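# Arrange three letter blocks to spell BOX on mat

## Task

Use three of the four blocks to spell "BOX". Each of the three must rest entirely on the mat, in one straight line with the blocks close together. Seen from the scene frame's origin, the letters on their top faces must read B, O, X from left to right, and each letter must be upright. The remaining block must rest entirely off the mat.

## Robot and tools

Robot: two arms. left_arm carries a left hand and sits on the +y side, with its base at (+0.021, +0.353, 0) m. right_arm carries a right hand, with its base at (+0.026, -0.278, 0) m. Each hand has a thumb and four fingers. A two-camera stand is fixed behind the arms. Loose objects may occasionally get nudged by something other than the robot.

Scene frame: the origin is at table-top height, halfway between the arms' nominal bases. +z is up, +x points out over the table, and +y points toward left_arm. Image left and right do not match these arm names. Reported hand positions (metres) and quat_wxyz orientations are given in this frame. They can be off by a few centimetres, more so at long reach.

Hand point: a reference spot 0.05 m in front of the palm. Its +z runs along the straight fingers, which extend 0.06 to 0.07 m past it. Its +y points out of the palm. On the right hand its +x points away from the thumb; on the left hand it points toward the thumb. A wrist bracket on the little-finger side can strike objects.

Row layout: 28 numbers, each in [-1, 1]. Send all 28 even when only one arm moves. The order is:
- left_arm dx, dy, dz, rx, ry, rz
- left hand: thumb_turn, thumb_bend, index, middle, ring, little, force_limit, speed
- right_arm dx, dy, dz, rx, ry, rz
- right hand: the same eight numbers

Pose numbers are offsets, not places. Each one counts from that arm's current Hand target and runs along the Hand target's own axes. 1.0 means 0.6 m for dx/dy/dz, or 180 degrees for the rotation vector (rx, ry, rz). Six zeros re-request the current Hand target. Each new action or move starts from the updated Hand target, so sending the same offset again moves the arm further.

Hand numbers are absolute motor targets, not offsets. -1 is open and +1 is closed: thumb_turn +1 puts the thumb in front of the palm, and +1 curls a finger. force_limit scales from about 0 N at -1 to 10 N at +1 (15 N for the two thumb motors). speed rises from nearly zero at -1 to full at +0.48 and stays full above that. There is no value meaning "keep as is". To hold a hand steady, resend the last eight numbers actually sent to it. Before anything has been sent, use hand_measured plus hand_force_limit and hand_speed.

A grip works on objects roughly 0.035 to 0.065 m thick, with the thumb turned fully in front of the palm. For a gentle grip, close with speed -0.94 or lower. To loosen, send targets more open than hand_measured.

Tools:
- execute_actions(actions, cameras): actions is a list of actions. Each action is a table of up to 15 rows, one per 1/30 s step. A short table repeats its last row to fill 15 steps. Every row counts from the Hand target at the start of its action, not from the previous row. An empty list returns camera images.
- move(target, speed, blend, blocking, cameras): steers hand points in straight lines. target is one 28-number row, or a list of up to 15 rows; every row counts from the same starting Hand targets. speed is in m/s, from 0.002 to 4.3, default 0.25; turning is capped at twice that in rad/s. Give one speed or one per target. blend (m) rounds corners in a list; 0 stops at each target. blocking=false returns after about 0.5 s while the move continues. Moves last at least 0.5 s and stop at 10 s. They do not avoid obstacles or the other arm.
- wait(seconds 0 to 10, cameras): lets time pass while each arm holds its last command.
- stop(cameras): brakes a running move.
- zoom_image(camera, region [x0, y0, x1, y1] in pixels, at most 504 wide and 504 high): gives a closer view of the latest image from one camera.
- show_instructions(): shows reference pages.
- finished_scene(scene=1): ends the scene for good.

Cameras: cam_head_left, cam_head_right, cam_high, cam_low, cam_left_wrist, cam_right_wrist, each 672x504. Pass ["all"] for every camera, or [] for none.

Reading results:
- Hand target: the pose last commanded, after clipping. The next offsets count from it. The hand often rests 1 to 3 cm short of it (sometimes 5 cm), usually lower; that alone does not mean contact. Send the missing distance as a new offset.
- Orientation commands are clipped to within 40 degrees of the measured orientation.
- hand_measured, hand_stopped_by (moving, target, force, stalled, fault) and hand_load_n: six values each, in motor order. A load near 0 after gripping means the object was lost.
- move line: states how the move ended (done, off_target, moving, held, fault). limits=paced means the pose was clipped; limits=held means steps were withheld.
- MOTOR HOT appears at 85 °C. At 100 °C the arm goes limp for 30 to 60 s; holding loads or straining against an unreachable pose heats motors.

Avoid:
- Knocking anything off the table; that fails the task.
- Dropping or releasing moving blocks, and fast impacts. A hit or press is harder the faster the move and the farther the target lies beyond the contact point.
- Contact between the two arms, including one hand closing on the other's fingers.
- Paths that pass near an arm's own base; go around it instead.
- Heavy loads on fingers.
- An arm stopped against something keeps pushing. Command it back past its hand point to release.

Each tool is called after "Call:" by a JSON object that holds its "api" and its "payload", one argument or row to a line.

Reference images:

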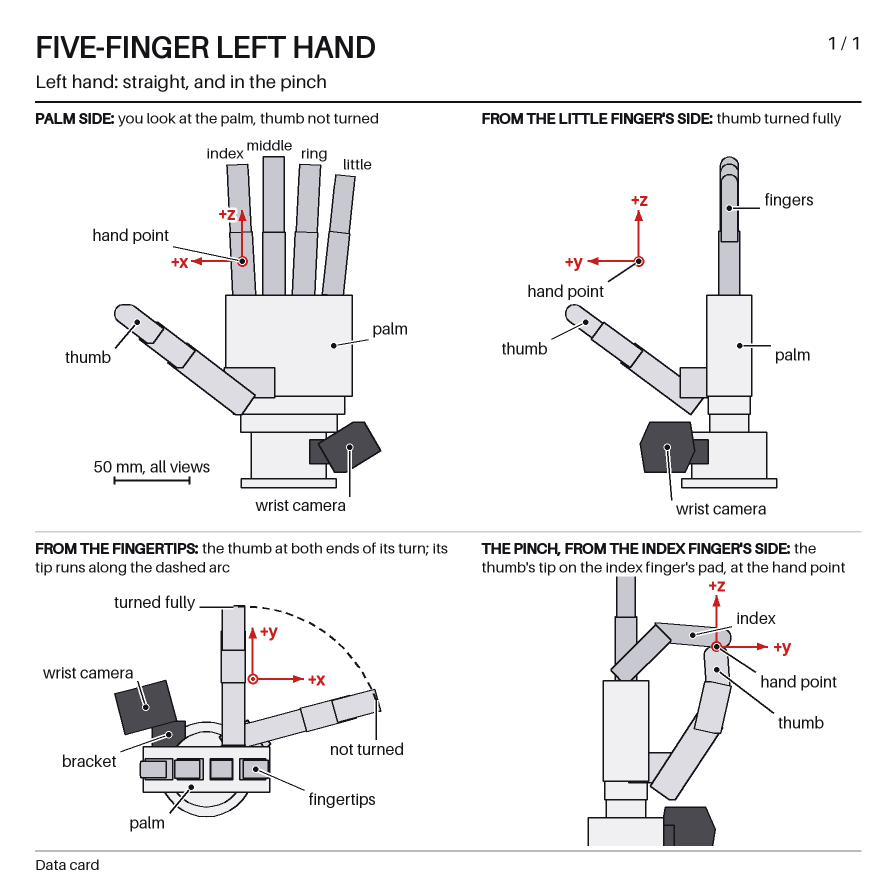

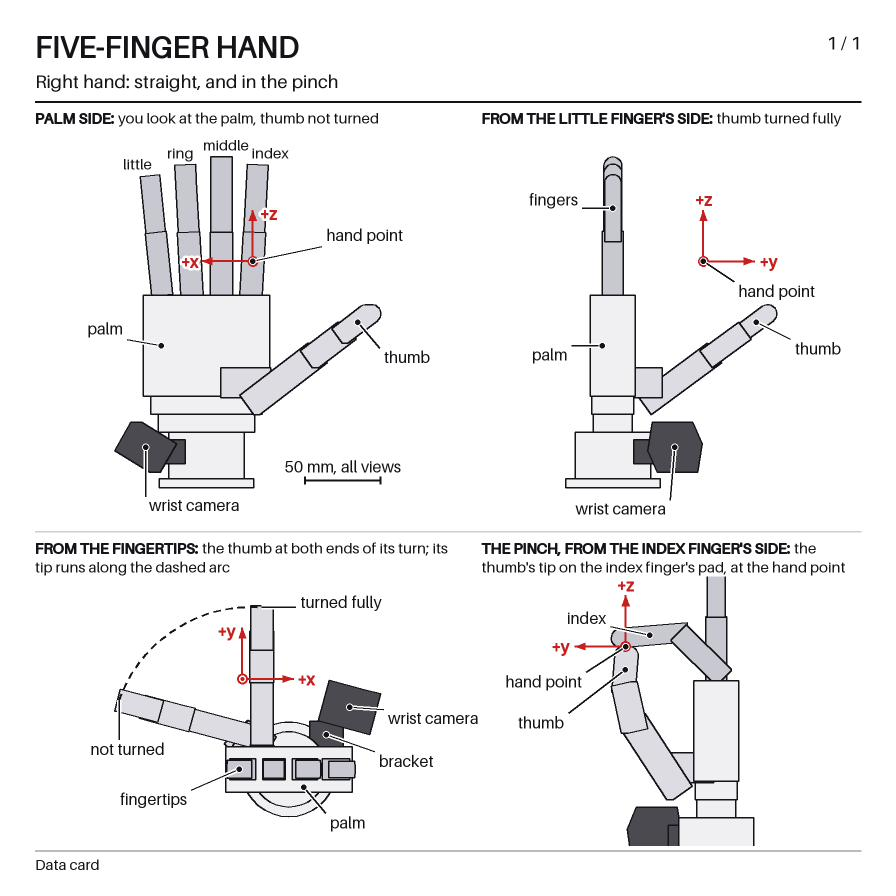

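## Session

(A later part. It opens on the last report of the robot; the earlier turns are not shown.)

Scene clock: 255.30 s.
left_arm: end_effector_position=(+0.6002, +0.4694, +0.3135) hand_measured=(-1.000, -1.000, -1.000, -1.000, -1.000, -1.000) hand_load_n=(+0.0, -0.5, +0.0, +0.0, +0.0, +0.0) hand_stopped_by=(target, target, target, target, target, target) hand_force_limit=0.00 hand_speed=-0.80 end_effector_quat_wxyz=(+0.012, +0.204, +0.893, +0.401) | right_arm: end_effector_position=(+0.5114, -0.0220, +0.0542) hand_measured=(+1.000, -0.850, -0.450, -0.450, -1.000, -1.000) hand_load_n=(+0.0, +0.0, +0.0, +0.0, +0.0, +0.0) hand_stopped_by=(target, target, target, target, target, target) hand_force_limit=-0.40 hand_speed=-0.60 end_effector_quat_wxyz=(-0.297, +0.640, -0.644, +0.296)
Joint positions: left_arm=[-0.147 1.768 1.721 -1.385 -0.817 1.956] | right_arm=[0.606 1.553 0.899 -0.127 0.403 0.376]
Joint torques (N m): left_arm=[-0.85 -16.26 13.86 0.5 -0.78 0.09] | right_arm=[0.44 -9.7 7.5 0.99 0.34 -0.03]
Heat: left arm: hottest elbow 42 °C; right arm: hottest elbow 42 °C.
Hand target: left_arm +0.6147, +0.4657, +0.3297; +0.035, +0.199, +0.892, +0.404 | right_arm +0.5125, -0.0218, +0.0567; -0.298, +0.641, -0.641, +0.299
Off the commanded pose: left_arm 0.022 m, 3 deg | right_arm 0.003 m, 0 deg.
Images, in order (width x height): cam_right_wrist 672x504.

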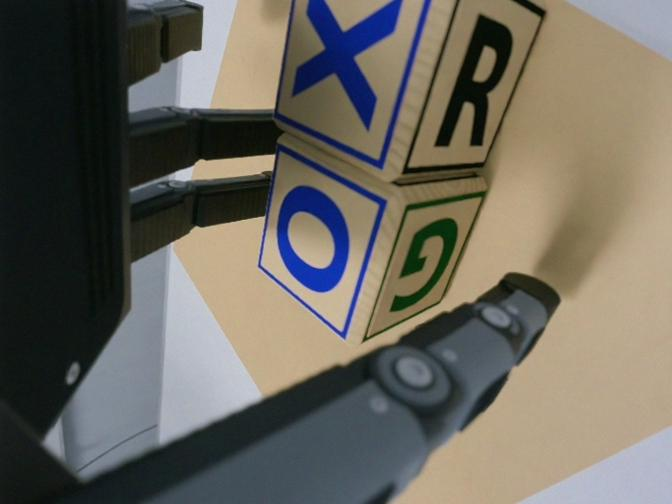

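Call:
{"api": "move", "payload": {
  "target": [
    [0,0,0,0,0,0,-1,-1,-1,-1,-1,-1,0,-0.8,0,-0.1531,-0.1287,0,0,0,1,-0.85,-0.45,-0.45,-1,-1,-0.4,-0.6],
    [0,0,0,0,0,0,-1,-1,-1,-1,-1,-1,0,-0.8,0.555,0.0148,-0.337,0,-0.2511,-0.2108,1,-1,-0.5,-0.5,-1,-1,-0.5,0]
  ],
  "speed": [0.1, 0.33],
  "blend": [0.03, 0],
  "cameras": ["cam_right_wrist","cam_head_right","cam_low","cam_high"]
}}

Scene clock: 260.70 s.
left_arm: end_effector_position=(+0.6002, +0.4694, +0.3135) hand_measured=(-1.000, -1.000, -1.000, -1.000, -1.000, -1.000) hand_load_n=(+0.0, +0.0, +0.0, +0.0, +0.0, +0.0) hand_stopped_by=(target, target, target, target, target, target) hand_force_limit=0.00 hand_speed=-0.80 end_effector_quat_wxyz=(+0.012, +0.204, +0.893, +0.401) | right_arm: end_effector_position=(+0.3374, -0.3437, +0.1647) hand_measured=(+1.000, -1.000, -0.500, -0.500, -1.000, -1.000) hand_load_n=(-0.5, +0.0, +0.0, +0.0, +0.0, +0.0) hand_stopped_by=(target, target, target, target, target, target) hand_force_limit=-0.50 hand_speed=0.00 end_effector_quat_wxyz=(-0.411, +0.871, -0.252, +0.095)
Joint positions: left_arm=[-0.147 1.768 1.721 -1.385 -0.817 1.956] | right_arm=[-0.489 1.271 0.996 -1.351 -0.868 -1.589]
Joint torques (N m): left_arm=[-0.91 -16.26 13.87 0.5 -0.77 0.09] | right_arm=[0.38 -4.78 11.88 -0.54 -0.88 -0.1]
Heat: left arm: hottest elbow 43 °C; right arm: hottest elbow 43 °C.
Hand target: left_arm +0.6147, +0.4657, +0.3297; +0.035, +0.199, +0.892, +0.404 | right_arm +0.3519, -0.3546, +0.1802; -0.407, +0.873, -0.243, +0.113
Off the commanded pose: left_arm 0.022 m, 3 deg | right_arm 0.024 m, 2 deg.
move: off_target (left_arm, right_arm); target 2's new numbers were sent with right_arm's hand 0.024 m and 2 deg from that target
Images, in order (width x height): cam_head_right 672x504, cam_high 672x504, cam_low 672x504, cam_right_wrist 672x504.

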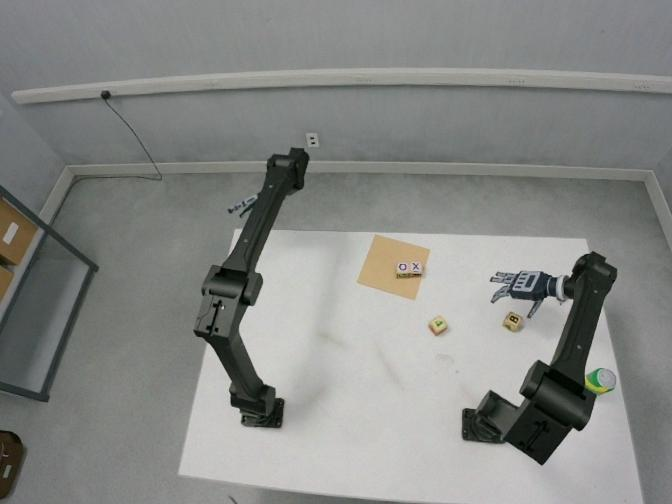

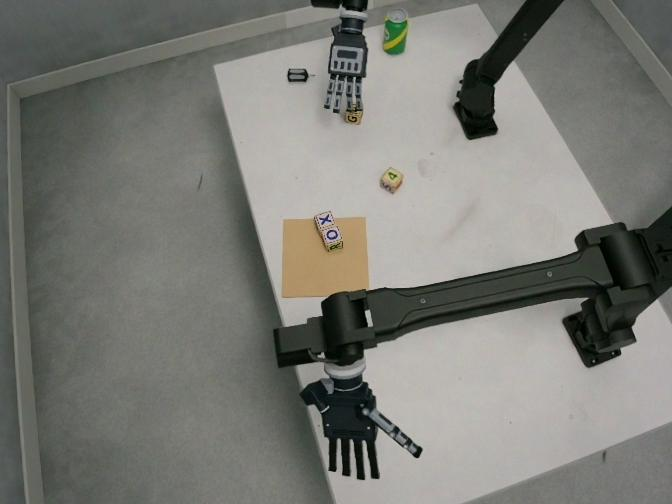

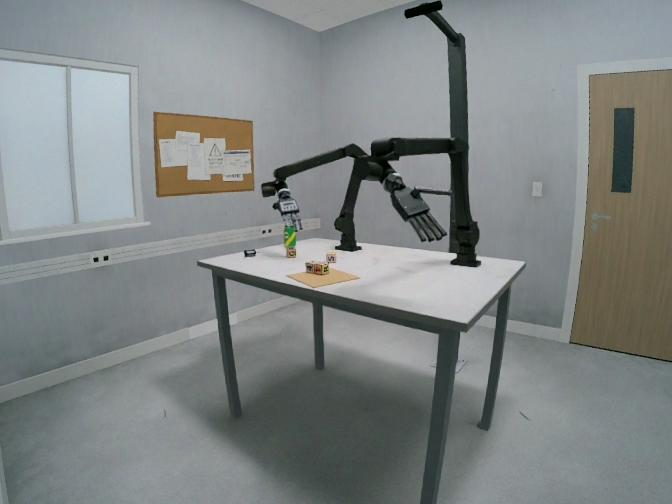

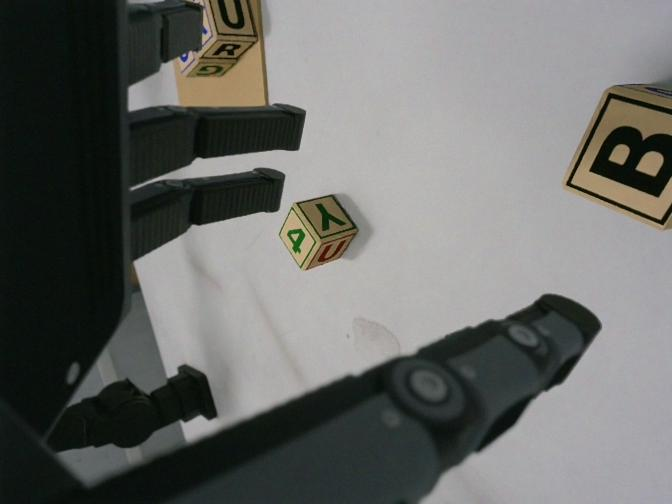

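Call:
{"api": "zoom_image", "payload": {
  "camera": "cam_head_right",
  "region": [350, 225, 440, 305]
}}

Call:
{"api": "zoom_image", "payload": {
  "camera": "cam_high",
  "region": [270, 190, 390, 310]
}}

Call:
{"api": "zoom_image", "payload": {
  "camera": "cam_low",
  "region": [280, 240, 370, 300]
}}

Scaled by 5.600.

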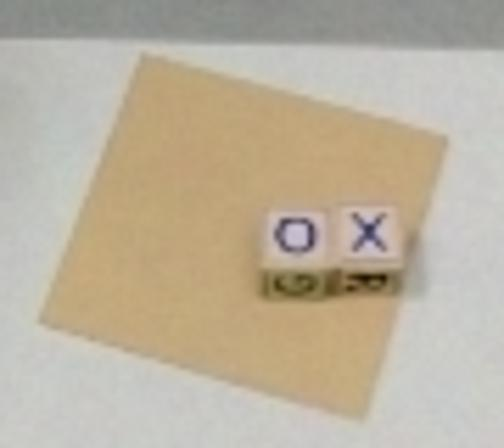

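Scaled by 4.200.

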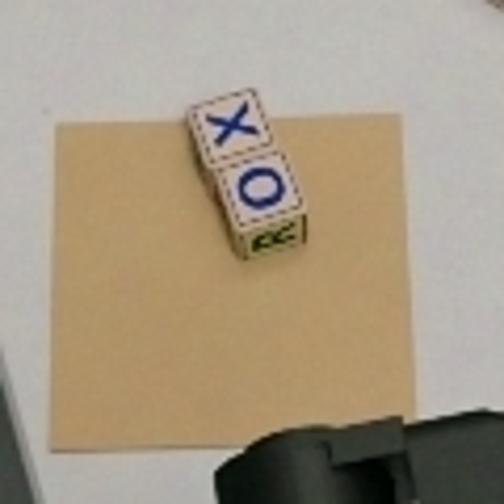

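Scaled by 5.600.

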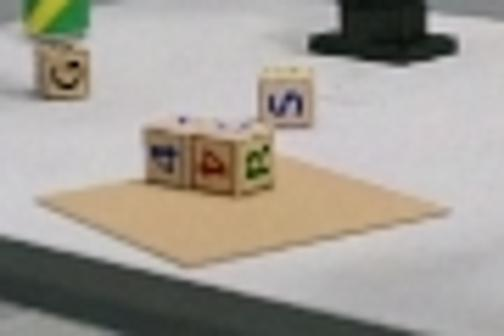

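Call:
{"api": "zoom_image", "payload": {
  "camera": "cam_head_right",
  "region": [390, 255, 430, 290]
}}

Call:
{"api": "zoom_image", "payload": {
  "camera": "cam_high",
  "region": [305, 200, 355, 255]
}}

Call:
{"api": "zoom_image", "payload": {
  "camera": "cam_low",
  "region": [295, 253, 335, 283]
}}

Scaled by 12.600.

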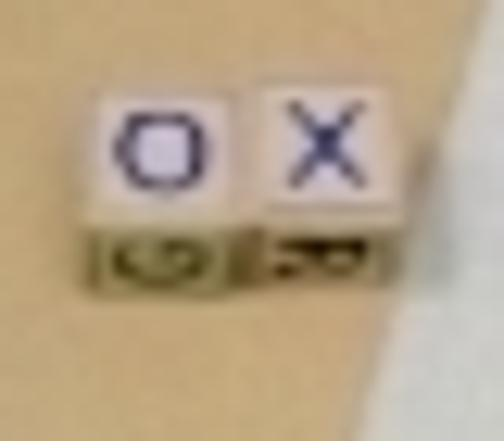

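Scaled by 9.164.

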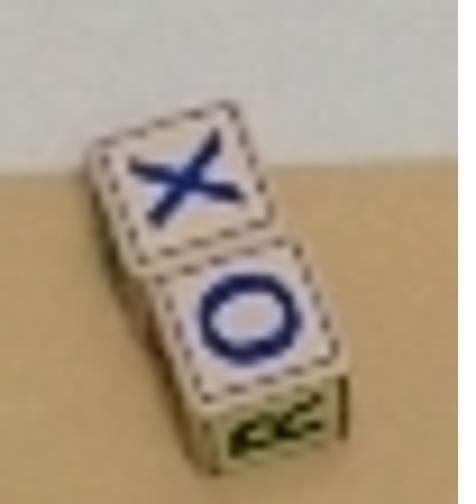

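Scaled by 12.600.

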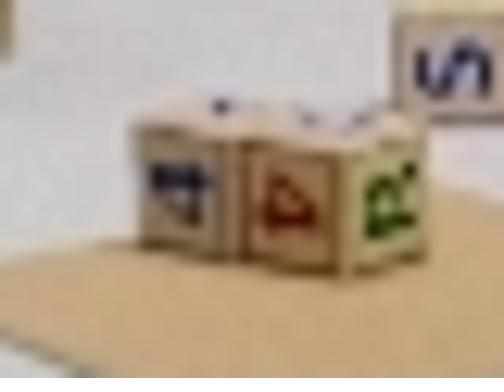

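Call:
{"api": "zoom_image", "payload": {
  "camera": "cam_low",
  "region": [318, 260, 332, 278]
}}

Call:
{"api": "zoom_image", "payload": {
  "camera": "cam_high",
  "region": [322, 226, 350, 254]
}}

Call:
{"api": "zoom_image", "payload": {
  "camera": "cam_right_wrist",
  "region": [150, 0, 290, 110]
}}

Scaled by 28.000.

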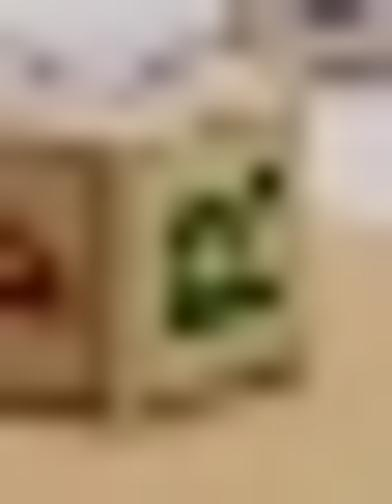

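Scaled by 18.000.

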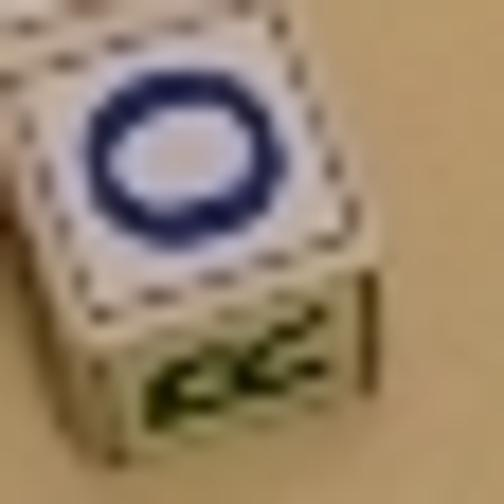

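Scaled by 3.600.

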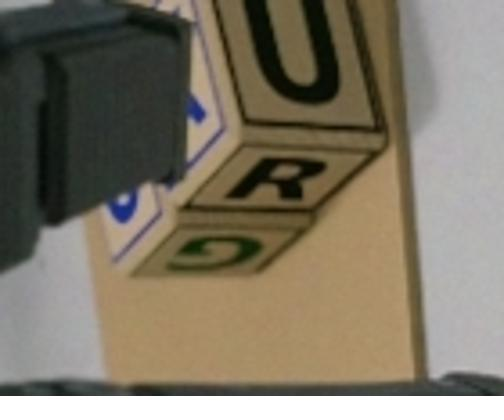

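Call:
{"api": "zoom_image", "payload": {
  "camera": "cam_right_wrist",
  "region": [540, 60, 672, 250]
}}

Call:
{"api": "zoom_image", "payload": {
  "camera": "cam_head_right",
  "region": [490, 300, 540, 340]
}}

Scaled by 2.653.

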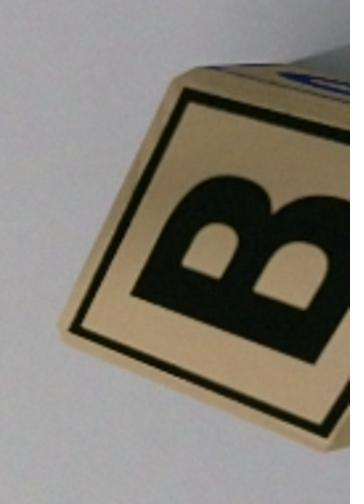

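Scaled by 10.080.

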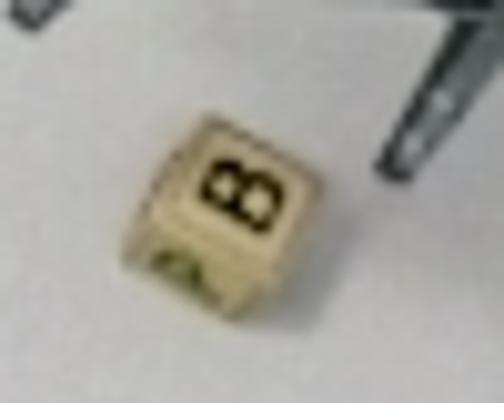

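Call:
{"api": "move", "payload": {
  "target": [0,0,0,0,0,0,-1,-1,-1,-1,-1,-1,0,-0.8,0.0277,0.1295,0.0405,0,0,0,1,-1,-0.5,-0.5,-1,-1,-0.5,0],
  "speed": 0.12,
  "cameras": ["cam_right_wrist"]
}}

Scene clock: 264.30 s.
left_arm: end_effector_position=(+0.6002, +0.4694, +0.3135) hand_measured=(-1.000, -1.000, -1.000, -1.000, -1.000, -1.000) hand_load_n=(+0.5, +0.0, +0.0, +0.0, +0.0, +0.0) hand_stopped_by=(target, target, target, target, target, target) hand_force_limit=0.00 hand_speed=-0.80 end_effector_quat_wxyz=(+0.012, +0.204, +0.893, +0.401) | right_arm: end_effector_position=(+0.3480, -0.3850, +0.1076) hand_measured=(+1.000, -1.000, -0.500, -0.500, -1.000, -1.000) hand_load_n=(+0.0, +0.0, +0.0, +0.0, +0.0, +0.0) hand_stopped_by=(target, target, target, target, target, target) hand_force_limit=-0.50 hand_speed=0.00 end_effector_quat_wxyz=(-0.410, +0.872, -0.246, +0.106)
Joint positions: left_arm=[-0.147 1.768 1.721 -1.385 -0.817 1.956] | right_arm=[-0.572 1.417 0.973 -1.257 -0.866 -1.719]
Joint torques (N m): left_arm=[-0.85 -16.26 13.87 0.51 -0.78 0.09] | right_arm=[0.09 -5.77 6.98 0.23 -0.6 -0.08]
Heat: left arm: hottest elbow 43 °C; right arm: hottest elbow 43 °C.
Hand target: left_arm +0.6147, +0.4657, +0.3297; +0.035, +0.199, +0.892, +0.404 | right_arm +0.3498, -0.3900, +0.1051; -0.407, +0.873, -0.243, +0.113
Off the commanded pose: left_arm 0.022 m, 3 deg | right_arm 0.006 m, 1 deg.
move: off_target (left_arm)
Images, in order (width x height): cam_right_wrist 672x504.

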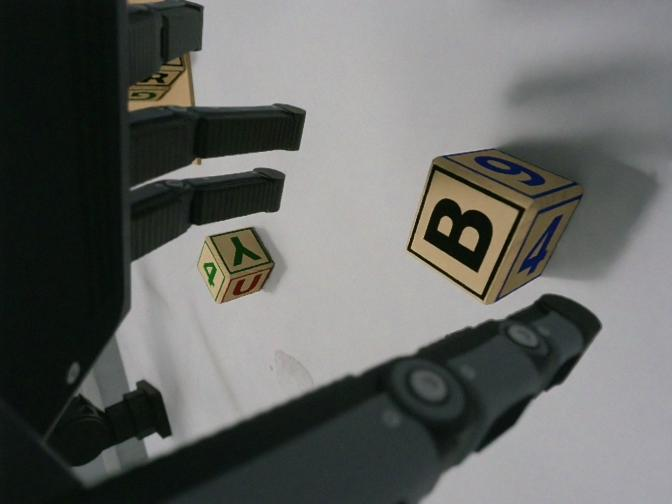

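Call:
{"api": "move", "payload": {
  "target": [0,0,0,0,0,0,-1,-1,-1,-1,-1,-1,0,-0.8,-0.0183,0.0513,0.0425,0,0,0,1,-1,-0.5,-0.5,-1,-1,-0.5,0],
  "speed": 0.08,
  "cameras": ["cam_right_wrist"]
}}

Scene clock: 266.17 s.
left_arm: end_effector_position=(+0.6002, +0.4694, +0.3135) hand_measured=(-1.000, -1.000, -1.000, -1.000, -1.000, -1.000) hand_load_n=(+0.0, +0.0, +0.0, +0.0, +0.0, +0.0) hand_stopped_by=(target, target, target, target, target, target) hand_force_limit=0.00 hand_speed=-0.80 end_effector_quat_wxyz=(+0.012, +0.204, +0.893, +0.401) | right_arm: end_effector_position=(+0.3397, -0.3801, +0.0690) hand_measured=(+1.000, -1.000, -0.500, -0.500, -1.000, -1.000) hand_load_n=(+0.0, +0.0, +0.0, +0.0, +0.0, +0.0) hand_stopped_by=(target, target, target, target, target, target) hand_force_limit=-0.50 hand_speed=0.00 end_effector_quat_wxyz=(-0.409, +0.873, -0.244, +0.108)
Joint positions: left_arm=[-0.147 1.768 1.721 -1.385 -0.817 1.956] | right_arm=[-0.575 1.444 0.887 -1.144 -0.866 -1.726]
Joint torques (N m): left_arm=[-0.85 -16.26 13.87 0.53 -0.77 0.09] | right_arm=[0.32 -5.77 6.42 0.03 -0.69 -0.14]
Heat: left arm: hottest elbow 43 °C; right arm: hottest elbow 43 °C.
Hand target: left_arm +0.6147, +0.4657, +0.3297; +0.035, +0.199, +0.892, +0.404 | right_arm +0.3404, -0.3846, +0.0652; -0.407, +0.873, -0.243, +0.113
Off the commanded pose: left_arm 0.022 m, 3 deg | right_arm 0.006 m, 1 deg.
move: off_target (left_arm)
Images, in order (width x height): cam_right_wrist 672x504.

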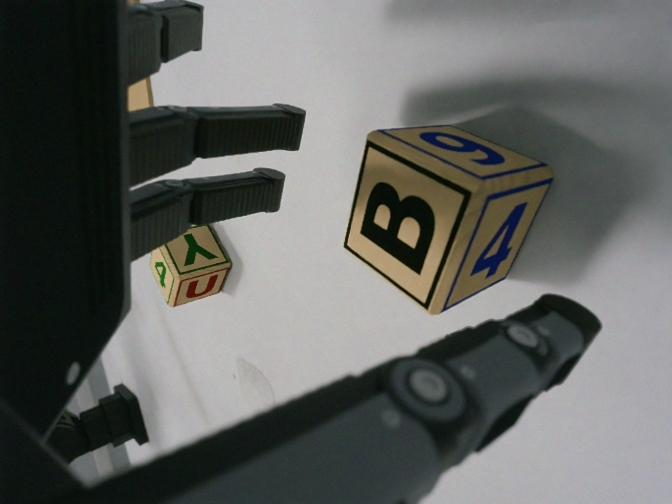

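Call:
{"api": "move", "payload": {
  "target": [0,0,0,0,0,0,-1,-1,-1,-1,-1,-1,0,-0.8,0,0.0319,0.0268,0,0,0,1,-1,-0.5,-0.5,-1,-1,-0.5,0],
  "speed": 0.07,
  "cameras": ["cam_right_wrist"]
}}

Scene clock: 267.53 s.
left_arm: end_effector_position=(+0.6002, +0.4694, +0.3135) hand_measured=(-1.000, -1.000, -1.000, -1.000, -1.000, -1.000) hand_load_n=(+0.0, +0.0, +0.0, +0.0, +0.0, +0.0) hand_stopped_by=(target, target, target, target, target, target) hand_force_limit=0.00 hand_speed=-0.80 end_effector_quat_wxyz=(+0.012, +0.204, +0.893, +0.401) | right_arm: end_effector_position=(+0.3400, -0.3803, +0.0441) hand_measured=(+1.000, -1.000, -0.500, -0.500, -1.000, -1.000) hand_load_n=(+0.0, +0.0, +0.0, +0.0, +0.0, +0.0) hand_stopped_by=(target, target, target, target, target, target) hand_force_limit=-0.50 hand_speed=0.00 end_effector_quat_wxyz=(-0.409, +0.873, -0.244, +0.108)
Joint positions: left_arm=[-0.147 1.768 1.721 -1.385 -0.817 1.956] | right_arm=[-0.575 1.487 0.855 -1.068 -0.866 -1.727]
Joint torques (N m): left_arm=[-0.97 -16.26 13.85 0.53 -0.78 0.09] | right_arm=[0.5 -6.12 6.19 0.18 -0.71 -0.1]
Heat: left arm: hottest elbow 43 °C; right arm: hottest elbow 43 °C.
Hand target: left_arm +0.6147, +0.4657, +0.3297; +0.035, +0.199, +0.892, +0.404 | right_arm +0.3404, -0.3846, +0.0402; -0.407, +0.873, -0.243, +0.113
Off the commanded pose: left_arm 0.022 m, 3 deg | right_arm 0.006 m, 1 deg.
move: off_target (left_arm)
Images, in order (width x height): cam_right_wrist 672x504.

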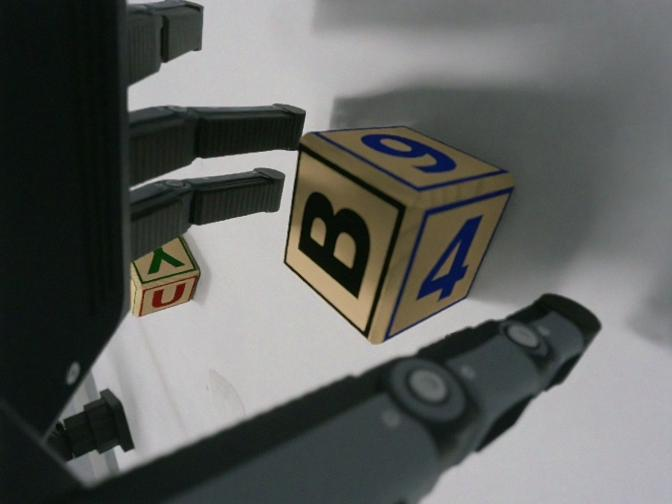

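Call:
{"api": "move", "payload": {
  "target": [0,0,0,0,0,0,-1,-1,-1,-1,-1,-1,0,-0.8,0,0.0115,0.0096,0,0,0,1,-1,-0.5,-0.5,-1,-1,-0.5,0],
  "speed": 0.05,
  "cameras": ["cam_right_wrist"]
}}

Scene clock: 268.57 s.
left_arm: end_effector_position=(+0.6002, +0.4694, +0.3135) hand_measured=(-1.000, -1.000, -1.000, -1.000, -1.000, -1.000) hand_load_n=(+0.0, +0.0, +0.0, +0.0, +0.0, +0.0) hand_stopped_by=(target, target, target, target, target, target) hand_force_limit=0.00 hand_speed=-0.80 end_effector_quat_wxyz=(+0.012, +0.204, +0.893, +0.401) | right_arm: end_effector_position=(+0.3403, -0.3805, +0.0355) hand_measured=(+1.000, -1.000, -0.500, -0.500, -1.000, -1.000) hand_load_n=(+0.0, +0.0, +0.0, -0.5, +0.0, +0.0) hand_stopped_by=(target, target, target, target, target, target) hand_force_limit=-0.50 hand_speed=0.00 end_effector_quat_wxyz=(-0.409, +0.873, -0.244, +0.109)
Joint positions: left_arm=[-0.147 1.768 1.721 -1.385 -0.817 1.956] | right_arm=[-0.575 1.502 0.844 -1.041 -0.866 -1.727]
Joint torques (N m): left_arm=[-0.91 -16.38 13.89 0.51 -0.78 0.09] | right_arm=[0.38 -5.71 6.05 0.1 -0.67 -0.08]
Heat: left arm: hottest elbow 43 °C; right arm: hottest elbow 43 °C.
Hand target: left_arm +0.6147, +0.4657, +0.3297; +0.035, +0.199, +0.892, +0.404 | right_arm +0.3403, -0.3846, +0.0312; -0.407, +0.873, -0.243, +0.113
Off the commanded pose: left_arm 0.022 m, 3 deg | right_arm 0.006 m, 1 deg.
move: off_target (left_arm)
Images, in order (width x height): cam_right_wrist 672x504.

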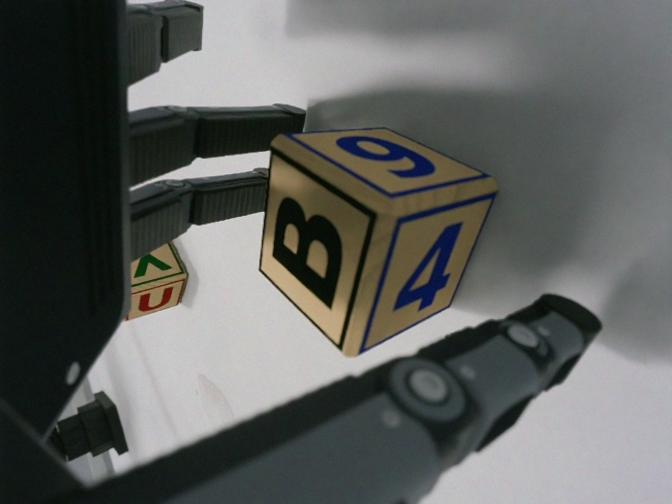

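Call:
{"api": "execute_actions", "payload": {
  "actions": [
    [[0,0,0,0,0,0,-1,-1,-1,-1,-1,-1,0,-0.8,0,0,0,0,0,0,1,-0.5,-0.3,-0.3,-1,-1,-0.4,0]],
    [[0,0,0,0,0,0,-1,-1,-1,-1,-1,-1,0,-0.8,0,0,0,0,0,0,1,-0.5,0.15,0.1,-1,-1,-0.4,-0.9]],
    [[0,0,0,0,0,0,-1,-1,-1,-1,-1,-1,0,-0.8,0,0,0,0,0,0,1,-0.5,0.15,0.1,-1,-1,-0.4,-0.9]]
  ],
  "cameras": ["cam_right_wrist"]
}}

Scene clock: 270.63 s.
left_arm: end_effector_position=(+0.6002, +0.4694, +0.3135) hand_measured=(-1.000, -1.000, -1.000, -1.000, -1.000, -1.000) hand_load_n=(+0.0, +0.0, +0.0, +0.0, +0.0, +0.0) hand_stopped_by=(target, target, target, target, target, target) hand_force_limit=0.00 hand_speed=-0.80 end_effector_quat_wxyz=(+0.012, +0.204, +0.893, +0.401) | right_arm: end_effector_position=(+0.3402, -0.3808, +0.0354) hand_measured=(+1.000, -0.500, -0.144, -0.162, -1.000, -1.000) hand_load_n=(-0.5, +3.0, +2.5, +2.0, +0.0, +0.0) hand_stopped_by=(target, target, force, force, target, target) hand_force_limit=-0.40 hand_speed=-0.90 end_effector_quat_wxyz=(-0.408, +0.873, -0.244, +0.109)
Joint positions: left_arm=[-0.147 1.768 1.721 -1.385 -0.817 1.956] | right_arm=[-0.575 1.502 0.844 -1.041 -0.866 -1.727]
Joint torques (N m): left_arm=[-0.97 -16.26 13.86 0.53 -0.77 0.09] | right_arm=[0.62 -5.13 6.09 -0.03 -0.72 -0.12]
Heat: left arm: hottest elbow 43 °C; right arm: hottest elbow 43 °C.
Hand target: left_arm +0.6147, +0.4657, +0.3297; +0.035, +0.199, +0.892, +0.404 | right_arm +0.3403, -0.3846, +0.0312; -0.407, +0.873, -0.243, +0.113
Off the commanded pose: left_arm 0.022 m, 3 deg | right_arm 0.006 m, 0 deg.
Images, in order (width x height): cam_right_wrist 672x504.

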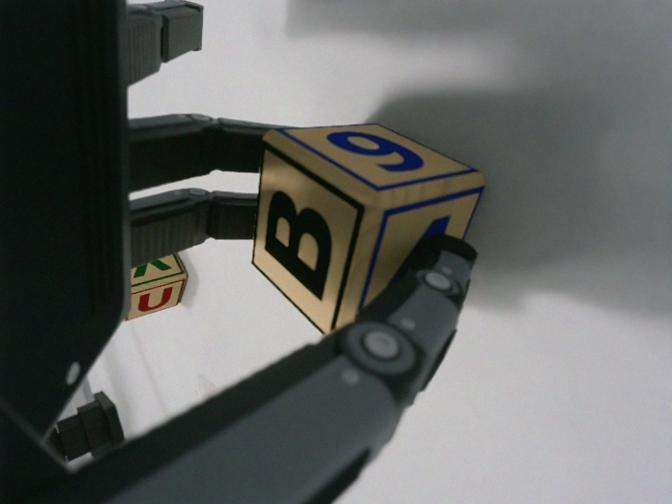

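Call:
{"api": "execute_actions", "payload": {
  "actions": [
    [[0,0,0,0,0,0,-1,-1,-1,-1,-1,-1,0,-0.8,0,0,0,0,0,0,1,-0.5,0.2,0.15,-1,-1,-0.3,-0.92]]
  ]
}}

Scene clock: 271.50 s.
left_arm: end_effector_position=(+0.6002, +0.4694, +0.3135) hand_measured=(-1.000, -1.000, -1.000, -1.000, -1.000, -1.000) hand_load_n=(+0.0, +0.0, +0.0, +0.0, +0.0, +0.0) hand_stopped_by=(target, target, target, target, target, target) hand_force_limit=0.00 hand_speed=-0.80 end_effector_quat_wxyz=(+0.012, +0.204, +0.893, +0.401) | right_arm: end_effector_position=(+0.3403, -0.3807, +0.0355) hand_measured=(+1.000, -0.502, -0.138, -0.156, -1.000, -1.000) hand_load_n=(+0.0, +5.5, +4.0, +4.0, +0.0, +0.0) hand_stopped_by=(target, target, force, force, target, target) hand_force_limit=-0.30 hand_speed=-0.92 end_effector_quat_wxyz=(-0.408, +0.873, -0.244, +0.109)
Joint positions: left_arm=[-0.147 1.768 1.721 -1.385 -0.817 1.956] | right_arm=[-0.575 1.502 0.844 -1.041 -0.866 -1.727]
Joint torques (N m): left_arm=[-0.85 -16.21 13.86 0.54 -0.78 0.09] | right_arm=[-0.32 -5.71 5.9 0.1 -0.68 -0.09]
Heat: left arm: hottest elbow 43 °C; right arm: hottest elbow 43 °C.
Hand target: left_arm +0.6147, +0.4657, +0.3297; +0.035, +0.199, +0.892, +0.404 | right_arm +0.3403, -0.3846, +0.0312; -0.407, +0.873, -0.243, +0.113
Off the commanded pose: left_arm 0.022 m, 3 deg | right_arm 0.006 m, 0 deg.

Call:
{"api": "move", "payload": {
  "target": [
    [0,0,0,0,0,0,-1,-1,-1,-1,-1,-1,0,-0.8,0,-0.1531,-0.1284,0,0,0,1,-0.5,0.2,0.15,-1,-1,-0.3,-0.92],
    [0,0,0,0,0,0,-1,-1,-1,-1,-1,-1,0,-0.8,-0.1097,-0.6283,0.4540,0,0.2506,0.2104,1,-0.5,0.2,0.15,-1,-1,-0.3,-0.92]
  ],
  "speed": [0.12, 0.33],
  "blend": [0.03, 0],
  "cameras": ["cam_right_wrist","cam_head_right"]
}}

Scene clock: 275.53 s.
left_arm: end_effector_position=(+0.6002, +0.4694, +0.3135) hand_measured=(-1.000, -1.000, -1.000, -1.000, -1.000, -1.000) hand_load_n=(+0.0, +0.0, +0.0, +0.0, +0.0, +0.0) hand_stopped_by=(target, target, target, target, target, target) hand_force_limit=0.00 hand_speed=-0.80 end_effector_quat_wxyz=(+0.012, +0.204, +0.893, +0.401) | right_arm: end_effector_position=(+0.4990, +0.0216, +0.1202) hand_measured=(+1.000, -0.502, -0.138, -0.156, -1.000, -1.000) hand_load_n=(-0.5, +5.5, +4.0, +4.0, +0.0, +0.0) hand_stopped_by=(target, target, force, force, target, target) hand_force_limit=-0.30 hand_speed=-0.92 end_effector_quat_wxyz=(-0.278, +0.654, -0.638, +0.296)
Joint positions: left_arm=[-0.147 1.768 1.721 -1.385 -0.817 1.956] | right_arm=[0.704 1.505 1.069 -0.414 0.47 0.433]
Joint torques (N m): left_arm=[-0.85 -16.26 13.87 0.51 -0.78 0.09] | right_arm=[0.44 -8.59 12.86 0.69 0.36 0.13]
Heat: left arm: hottest elbow 43 °C; right arm: hottest elbow 43 °C.
Hand target: left_arm +0.6147, +0.4657, +0.3297; +0.035, +0.199, +0.892, +0.404 | right_arm +0.5164, +0.0358, +0.1444; -0.299, +0.641, -0.641, +0.298
Off the commanded pose: left_arm 0.022 m, 3 deg | right_arm 0.033 m, 3 deg.
move: off_target (left_arm, right_arm)
Images, in order (width x height): cam_head_right 672x504, cam_right_wrist 672x504.

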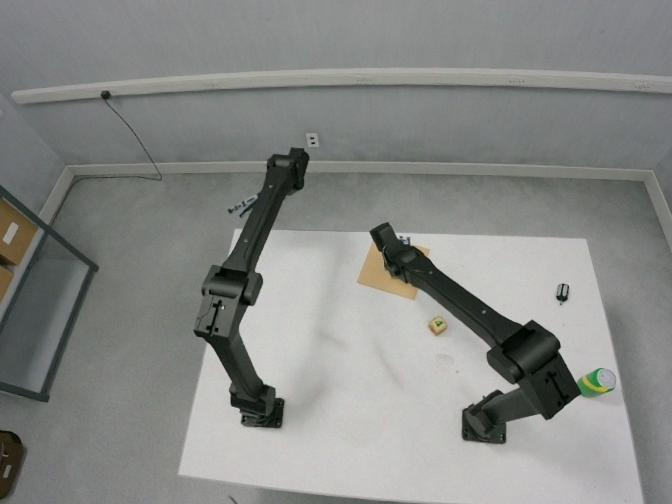

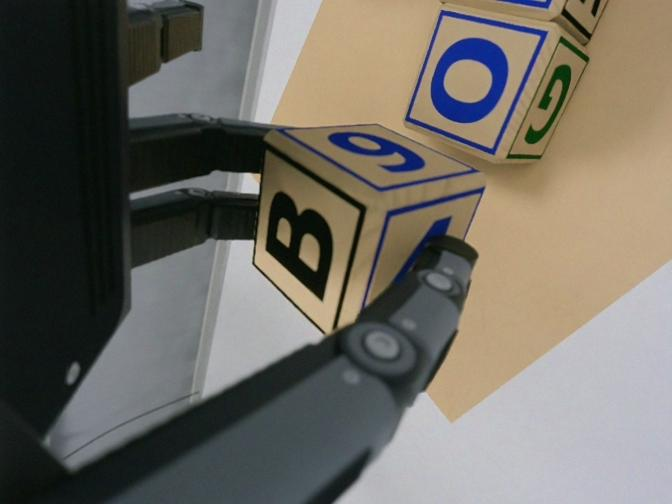

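Call:
{"api": "zoom_image", "payload": {
  "camera": "cam_right_wrist",
  "region": [390, 0, 610, 180]
}}

Call:
{"api": "zoom_image", "payload": {
  "camera": "cam_right_wrist",
  "region": [240, 110, 500, 340]
}}

Scaled by 2.291.

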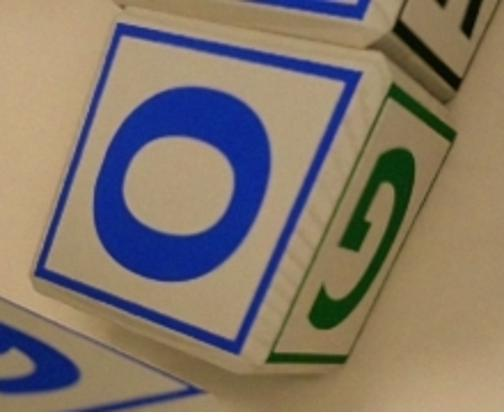

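Scaled by 1.938.

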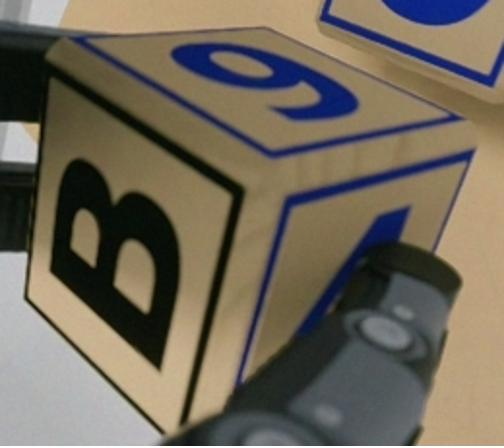

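Call:
{"api": "move", "payload": {
  "target": [0,0,0,0,0,0,-1,-1,-1,-1,-1,-1,0,-0.8,0.003,0.0763,0.0502,0,0,0,1,-0.5,0.2,0.15,-1,-1,-0.3,-0.92],
  "speed": 0.08,
  "cameras": ["cam_right_wrist"]
}}

Scene clock: 278.13 s.
left_arm: end_effector_position=(+0.6002, +0.4694, +0.3135) hand_measured=(-1.000, -1.000, -1.000, -1.000, -1.000, -1.000) hand_load_n=(+0.0, +0.0, +0.0, +0.0, +0.0, +0.0) hand_stopped_by=(target, target, target, target, target, target) hand_force_limit=0.00 hand_speed=-0.80 end_effector_quat_wxyz=(+0.012, +0.204, +0.893, +0.401) | right_arm: end_effector_position=(+0.5071, +0.0269, +0.0876) hand_measured=(+1.000, -0.502, -0.138, -0.156, -1.000, -1.000) hand_load_n=(+0.0, +6.0, +4.0, +4.0, +0.0, +0.0) hand_stopped_by=(target, target, force, force, target, target) hand_force_limit=-0.30 hand_speed=-0.92 end_effector_quat_wxyz=(-0.287, +0.648, -0.639, +0.298)
Joint positions: left_arm=[-0.147 1.768 1.721 -1.385 -0.817 1.956] | right_arm=[0.704 1.563 1.031 -0.299 0.474 0.438]
Joint torques (N m): left_arm=[-0.85 -16.32 13.87 0.53 -0.77 0.09] | right_arm=[1.26 -9.7 8.35 1.89 0.31 0.11]
Heat: left arm: hottest elbow 43 °C; right arm: hottest elbow 43 °C.
Hand target: left_arm +0.6147, +0.4657, +0.3297; +0.035, +0.199, +0.892, +0.404 | right_arm +0.5102, +0.0340, +0.0902; -0.299, +0.641, -0.641, +0.298
Off the commanded pose: left_arm 0.022 m, 3 deg | right_arm 0.008 m, 1 deg.
move: off_target (left_arm)
Images, in order (width x height): cam_right_wrist 672x504.

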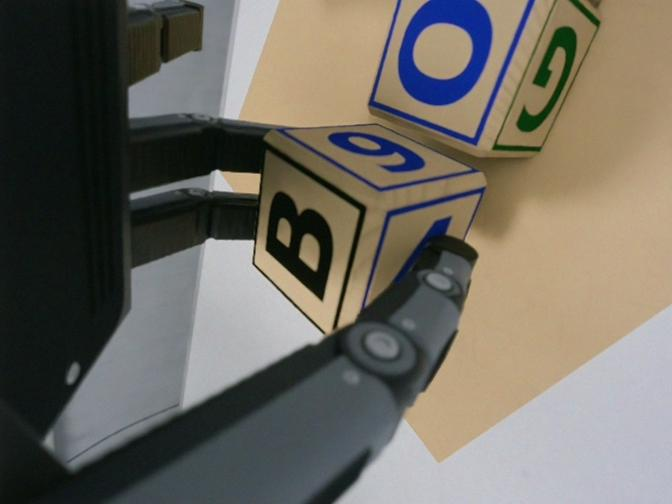

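Call:
{"api": "move", "payload": {
  "target": [0,0,0,0,0,0,-1,-1,-1,-1,-1,-1,0,-0.8,0.005,0.0324,0.0185,0,0,0,1,-0.5,0.2,0.15,-1,-1,-0.3,-0.92],
  "speed": 0.05
}}

Scene clock: 279.53 s.
left_arm: end_effector_position=(+0.6002, +0.4694, +0.3135) hand_measured=(-1.000, -1.000, -1.000, -1.000, -1.000, -1.000) hand_load_n=(+0.0, +0.0, +0.0, +0.0, +0.0, +0.0) hand_stopped_by=(target, target, target, target, target, target) hand_force_limit=0.00 hand_speed=-0.80 end_effector_quat_wxyz=(+0.012, +0.204, +0.893, +0.401) | right_arm: end_effector_position=(+0.5042, +0.0248, +0.0682) hand_measured=(+1.000, -0.502, -0.138, -0.156, -1.000, -1.000) hand_load_n=(+0.0, +5.5, +3.5, +4.0, +0.0, +0.0) hand_stopped_by=(target, target, force, force, target, target) hand_force_limit=-0.30 hand_speed=-0.92 end_effector_quat_wxyz=(-0.290, +0.646, -0.640, +0.298)
Joint positions: left_arm=[-0.147 1.768 1.721 -1.385 -0.817 1.956] | right_arm=[0.704 1.582 0.991 -0.235 0.474 0.439]
Joint torques (N m): left_arm=[-0.91 -16.32 13.86 0.51 -0.78 0.09] | right_arm=[1.08 -8.7 7.79 1.47 0.37 0.14]
Heat: left arm: hottest elbow 43 °C; right arm: hottest elbow 43 °C.
Hand target: left_arm +0.6147, +0.4657, +0.3297; +0.035, +0.199, +0.892, +0.404 | right_arm +0.5062, +0.0309, +0.0681; -0.299, +0.641, -0.641, +0.298
Off the commanded pose: left_arm 0.022 m, 3 deg | right_arm 0.006 m, 1 deg.
move: off_target (left_arm)

Call:
{"api": "move", "payload": {
  "target": [0,0,0,0,0,0,-1,-1,-1,-1,-1,-1,0,-0.8,-0.005,0.0102,0.0086,0,0,0,1,-0.5,0.2,0.15,-1,-1,-0.3,-0.92],
  "speed": 0.04,
  "cameras": ["cam_right_wrist"]
}}

Scene clock: 280.57 s.
left_arm: end_effector_position=(+0.6002, +0.4694, +0.3135) hand_measured=(-1.000, -1.000, -1.000, -1.000, -1.000, -1.000) hand_load_n=(+0.0, +0.0, +0.0, +0.0, +0.0, +0.0) hand_stopped_by=(target, target, target, target, target, target) hand_force_limit=0.00 hand_speed=-0.80 end_effector_quat_wxyz=(+0.012, +0.204, +0.893, +0.401) | right_arm: end_effector_position=(+0.5047, +0.0269, +0.0608) hand_measured=(+1.000, -0.502, -0.138, -0.156, -1.000, -1.000) hand_load_n=(-0.5, +5.5, +4.0, +4.0, +0.0, +0.0) hand_stopped_by=(target, target, force, force, target, target) hand_force_limit=-0.30 hand_speed=-0.92 end_effector_quat_wxyz=(-0.290, +0.646, -0.640, +0.299)
Joint positions: left_arm=[-0.147 1.768 1.721 -1.385 -0.817 1.956] | right_arm=[0.708 1.597 0.987 -0.216 0.477 0.443]
Joint torques (N m): left_arm=[-0.91 -16.26 13.86 0.51 -0.78 0.09] | right_arm=[1.61 -9.05 7.6 1.87 0.41 0.12]
Heat: left arm: hottest elbow 43 °C; right arm: hottest elbow 43 °C.
Hand target: left_arm +0.6147, +0.4657, +0.3297; +0.035, +0.199, +0.892, +0.404 | right_arm +0.5061, +0.0341, +0.0601; -0.299, +0.641, -0.641, +0.298
Off the commanded pose: left_arm 0.022 m, 3 deg | right_arm 0.007 m, 1 deg.
move: off_target (left_arm)
Images, in order (width x height): cam_right_wrist 672x504.

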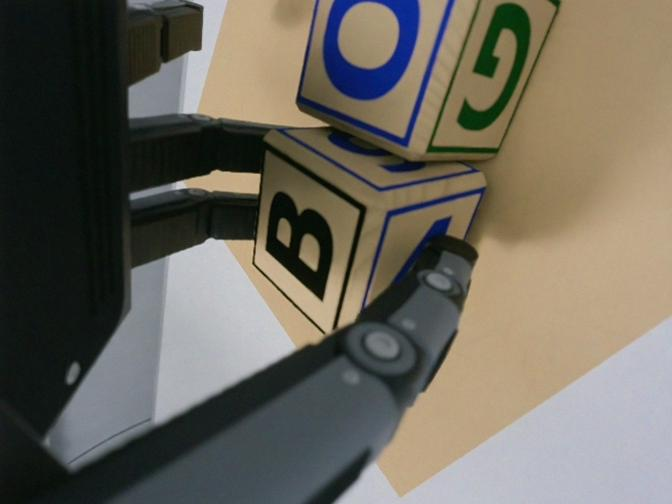

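Call:
{"api": "move", "payload": {
  "target": [0,0,0,0,0,0,-1,-1,-1,-1,-1,-1,0,-0.8,0,0.0117,-0.001,0,0,0,1,-0.5,0.2,0.15,-1,-1,-0.3,-0.92],
  "speed": 0.04
}}

Scene clock: 281.97 s.
left_arm: end_effector_position=(+0.6002, +0.4694, +0.3135) hand_measured=(-1.000, -1.000, -1.000, -1.000, -1.000, -1.000) hand_load_n=(+0.0, +0.0, +0.0, +0.5, +0.0, +0.0) hand_stopped_by=(target, target, target, target, target, target) hand_force_limit=0.00 hand_speed=-0.80 end_effector_quat_wxyz=(+0.012, +0.204, +0.893, +0.401) | right_arm: end_effector_position=(+0.4999, +0.0272, +0.0557) hand_measured=(+1.000, -0.502, -0.138, -0.156, -1.000, -1.000) hand_load_n=(-0.5, +5.5, +3.5, +4.0, -0.5, +0.0) hand_stopped_by=(target, target, force, force, target, target) hand_force_limit=-0.30 hand_speed=-0.92 end_effector_quat_wxyz=(-0.290, +0.646, -0.640, +0.299)
Joint positions: left_arm=[-0.147 1.768 1.721 -1.385 -0.817 1.956] | right_arm=[0.715 1.597 0.971 -0.202 0.482 0.447]
Joint torques (N m): left_arm=[-0.79 -16.21 13.87 0.5 -0.77 0.09] | right_arm=[1.85 -8.88 7.72 1.59 0.35 0.11]
Heat: left arm: hottest elbow 43 °C; right arm: hottest elbow 43 °C.
Hand target: left_arm +0.6147, +0.4657, +0.3297; +0.035, +0.199, +0.892, +0.404 | right_arm +0.5011, +0.0340, +0.0550; -0.299, +0.641, -0.641, +0.298
Off the commanded pose: left_arm 0.022 m, 3 deg | right_arm 0.007 m, 1 deg.
move: off_target (left_arm)

Continue down in small steps.

Call:
{"api": "move", "payload": {
  "target": [0,0,0,0,0,0,-1,-1,-1,-1,-1,-1,0,-0.8,0,0.0051,0.0043,0,0,0,1,-0.5,0.2,0.15,-1,-1,-0.3,-0.92],
  "speed": 0.03
}}

Scene clock: 282.97 s.
left_arm: end_effector_position=(+0.6002, +0.4694, +0.3135) hand_measured=(-1.000, -1.000, -1.000, -1.000, -1.000, -1.000) hand_load_n=(+0.0, +0.0, +0.0, +0.0, +0.0, +0.0) hand_stopped_by=(target, target, target, target, target, target) hand_force_limit=0.00 hand_speed=-0.80 end_effector_quat_wxyz=(+0.012, +0.204, +0.893, +0.401) | right_arm: end_effector_position=(+0.5003, +0.0274, +0.0528) hand_measured=(+1.000, -0.502, -0.138, -0.156, -1.000, -1.000) hand_load_n=(-0.5, +5.5, +3.5, +3.5, +0.0, +0.0) hand_stopped_by=(target, target, force, force, target, target) hand_force_limit=-0.30 hand_speed=-0.92 end_effector_quat_wxyz=(-0.291, +0.645, -0.640, +0.299)
Joint positions: left_arm=[-0.147 1.768 1.721 -1.385 -0.817 1.956] | right_arm=[0.715 1.603 0.967 -0.19 0.483 0.448]
Joint torques (N m): left_arm=[-0.85 -16.26 13.89 0.5 -0.78 0.08] | right_arm=[0.56 -8.7 7.3 1.73 0.36 0.13]
Heat: left arm: hottest elbow 43 °C; right arm: hottest elbow 43 °C.
Hand target: left_arm +0.6147, +0.4657, +0.3297; +0.035, +0.199, +0.892, +0.404 | right_arm +0.5011, +0.0339, +0.0509; -0.298, +0.641, -0.641, +0.298
Off the commanded pose: left_arm 0.022 m, 3 deg | right_arm 0.007 m, 1 deg.
move: off_target (left_arm)

Call:
{"api": "move", "payload": {
  "target": [0,0,0,0,0,0,-1,-1,-1,-1,-1,-1,0,-0.8,0,0.0051,0.0043,0,0,0,1,-0.5,0.2,0.15,-1,-1,-0.3,-0.92],
  "speed": 0.03,
  "cameras": ["cam_right_wrist"]
}}

Scene clock: 283.90 s.
left_arm: end_effector_position=(+0.6002, +0.4694, +0.3135) hand_measured=(-1.000, -1.000, -1.000, -1.000, -1.000, -1.000) hand_load_n=(+0.0, +0.0, +0.0, +0.0, +0.0, +0.0) hand_stopped_by=(target, target, target, target, target, target) hand_force_limit=0.00 hand_speed=-0.80 end_effector_quat_wxyz=(+0.012, +0.204, +0.893, +0.401) | right_arm: end_effector_position=(+0.5021, +0.0287, +0.0527) hand_measured=(+1.000, -0.502, -0.138, -0.156, -1.000, -1.000) hand_load_n=(-0.5, +5.5, +3.5, +3.5, +0.0, +0.0) hand_stopped_by=(target, target, force, force, target, target) hand_force_limit=-0.30 hand_speed=-0.92 end_effector_quat_wxyz=(-0.294, +0.644, -0.640, +0.300)
Joint positions: left_arm=[-0.147 1.768 1.721 -1.385 -0.817 1.956] | right_arm=[0.715 1.606 0.967 -0.179 0.483 0.448]
Joint torques (N m): left_arm=[-0.91 -16.38 13.87 0.51 -0.78 0.09] | right_arm=[1.49 -9.99 7.02 1.65 0.32 0.12]
Heat: left arm: hottest elbow 43 °C; right arm: hottest elbow 43 °C.
Hand target: left_arm +0.6147, +0.4657, +0.3297; +0.035, +0.199, +0.892, +0.404 | right_arm +0.5011, +0.0340, +0.0470; -0.299, +0.641, -0.641, +0.298
Off the commanded pose: left_arm 0.022 m, 3 deg | right_arm 0.008 m, 1 deg.
move: off_target (left_arm)
Images, in order (width x height): cam_right_wrist 672x504.

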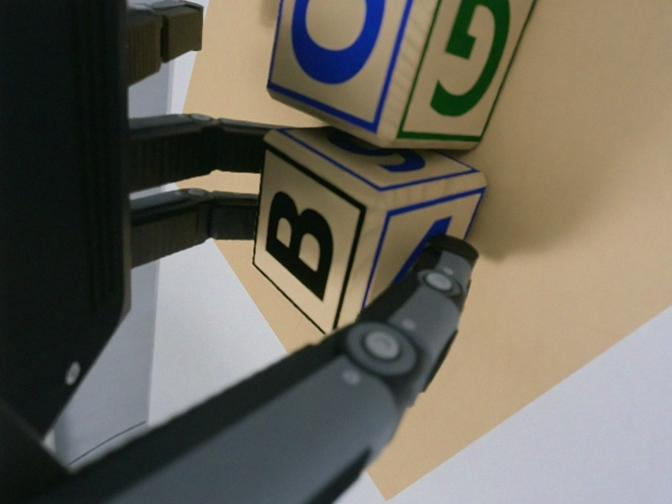

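Call:
{"api": "execute_actions", "payload": {
  "actions": [
    [[0,0,0,0,0,0,-1,-1,-1,-1,-1,-1,0,-0.8,0,-0.0038,-0.0032,0,0,0,1,-0.85,-0.45,-0.45,-1,-1,-0.3,-0.6]],
    [[0,0,0,0,0,0,-1,-1,-1,-1,-1,-1,0,-0.8,0,0,0,0,0,0,1,-0.85,-0.45,-0.45,-1,-1,-0.3,-0.6]]
  ],
  "cameras": ["cam_right_wrist"]
}}

Scene clock: 285.33 s.
left_arm: end_effector_position=(+0.6002, +0.4694, +0.3135) hand_measured=(-1.000, -1.000, -1.000, -1.000, -1.000, -1.000) hand_load_n=(+0.0, +0.0, +0.0, +0.0, +0.0, +0.0) hand_stopped_by=(target, target, target, target, target, target) hand_force_limit=0.00 hand_speed=-0.80 end_effector_quat_wxyz=(+0.012, +0.204, +0.893, +0.401) | right_arm: end_effector_position=(+0.5022, +0.0287, +0.0527) hand_measured=(+1.000, -0.850, -0.450, -0.450, -1.000, -1.000) hand_load_n=(+0.0, +0.0, +0.0, -0.5, +0.0, +0.0) hand_stopped_by=(target, target, target, target, target, target) hand_force_limit=-0.30 hand_speed=-0.60 end_effector_quat_wxyz=(-0.294, +0.643, -0.640, +0.300)
Joint positions: left_arm=[-0.147 1.768 1.721 -1.385 -0.817 1.956] | right_arm=[0.715 1.606 0.967 -0.179 0.483 0.449]
Joint torques (N m): left_arm=[-0.91 -16.26 13.86 0.53 -0.78 0.09] | right_arm=[0.62 -9 7.3 1.54 0.29 0.14]
Heat: left arm: hottest elbow 43 °C; right arm: hottest elbow 43 °C.
Hand target: left_arm +0.6147, +0.4657, +0.3297; +0.035, +0.199, +0.892, +0.404 | right_arm +0.5011, +0.0339, +0.0500; -0.298, +0.641, -0.641, +0.298
Off the commanded pose: left_arm 0.022 m, 3 deg | right_arm 0.006 m, 1 deg.
Images, in order (width x height): cam_right_wrist 672x504.

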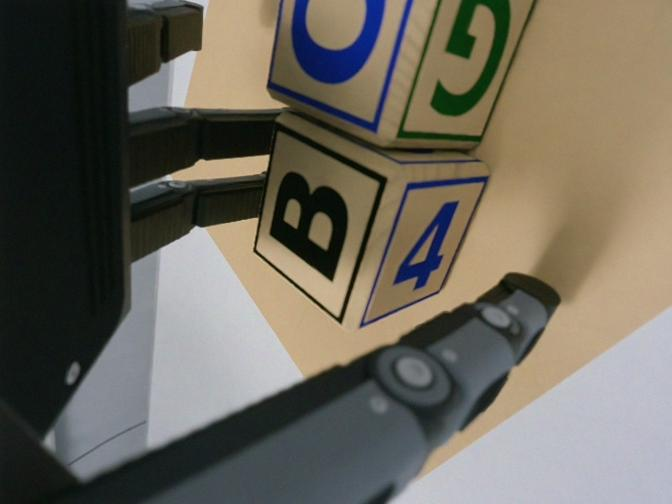

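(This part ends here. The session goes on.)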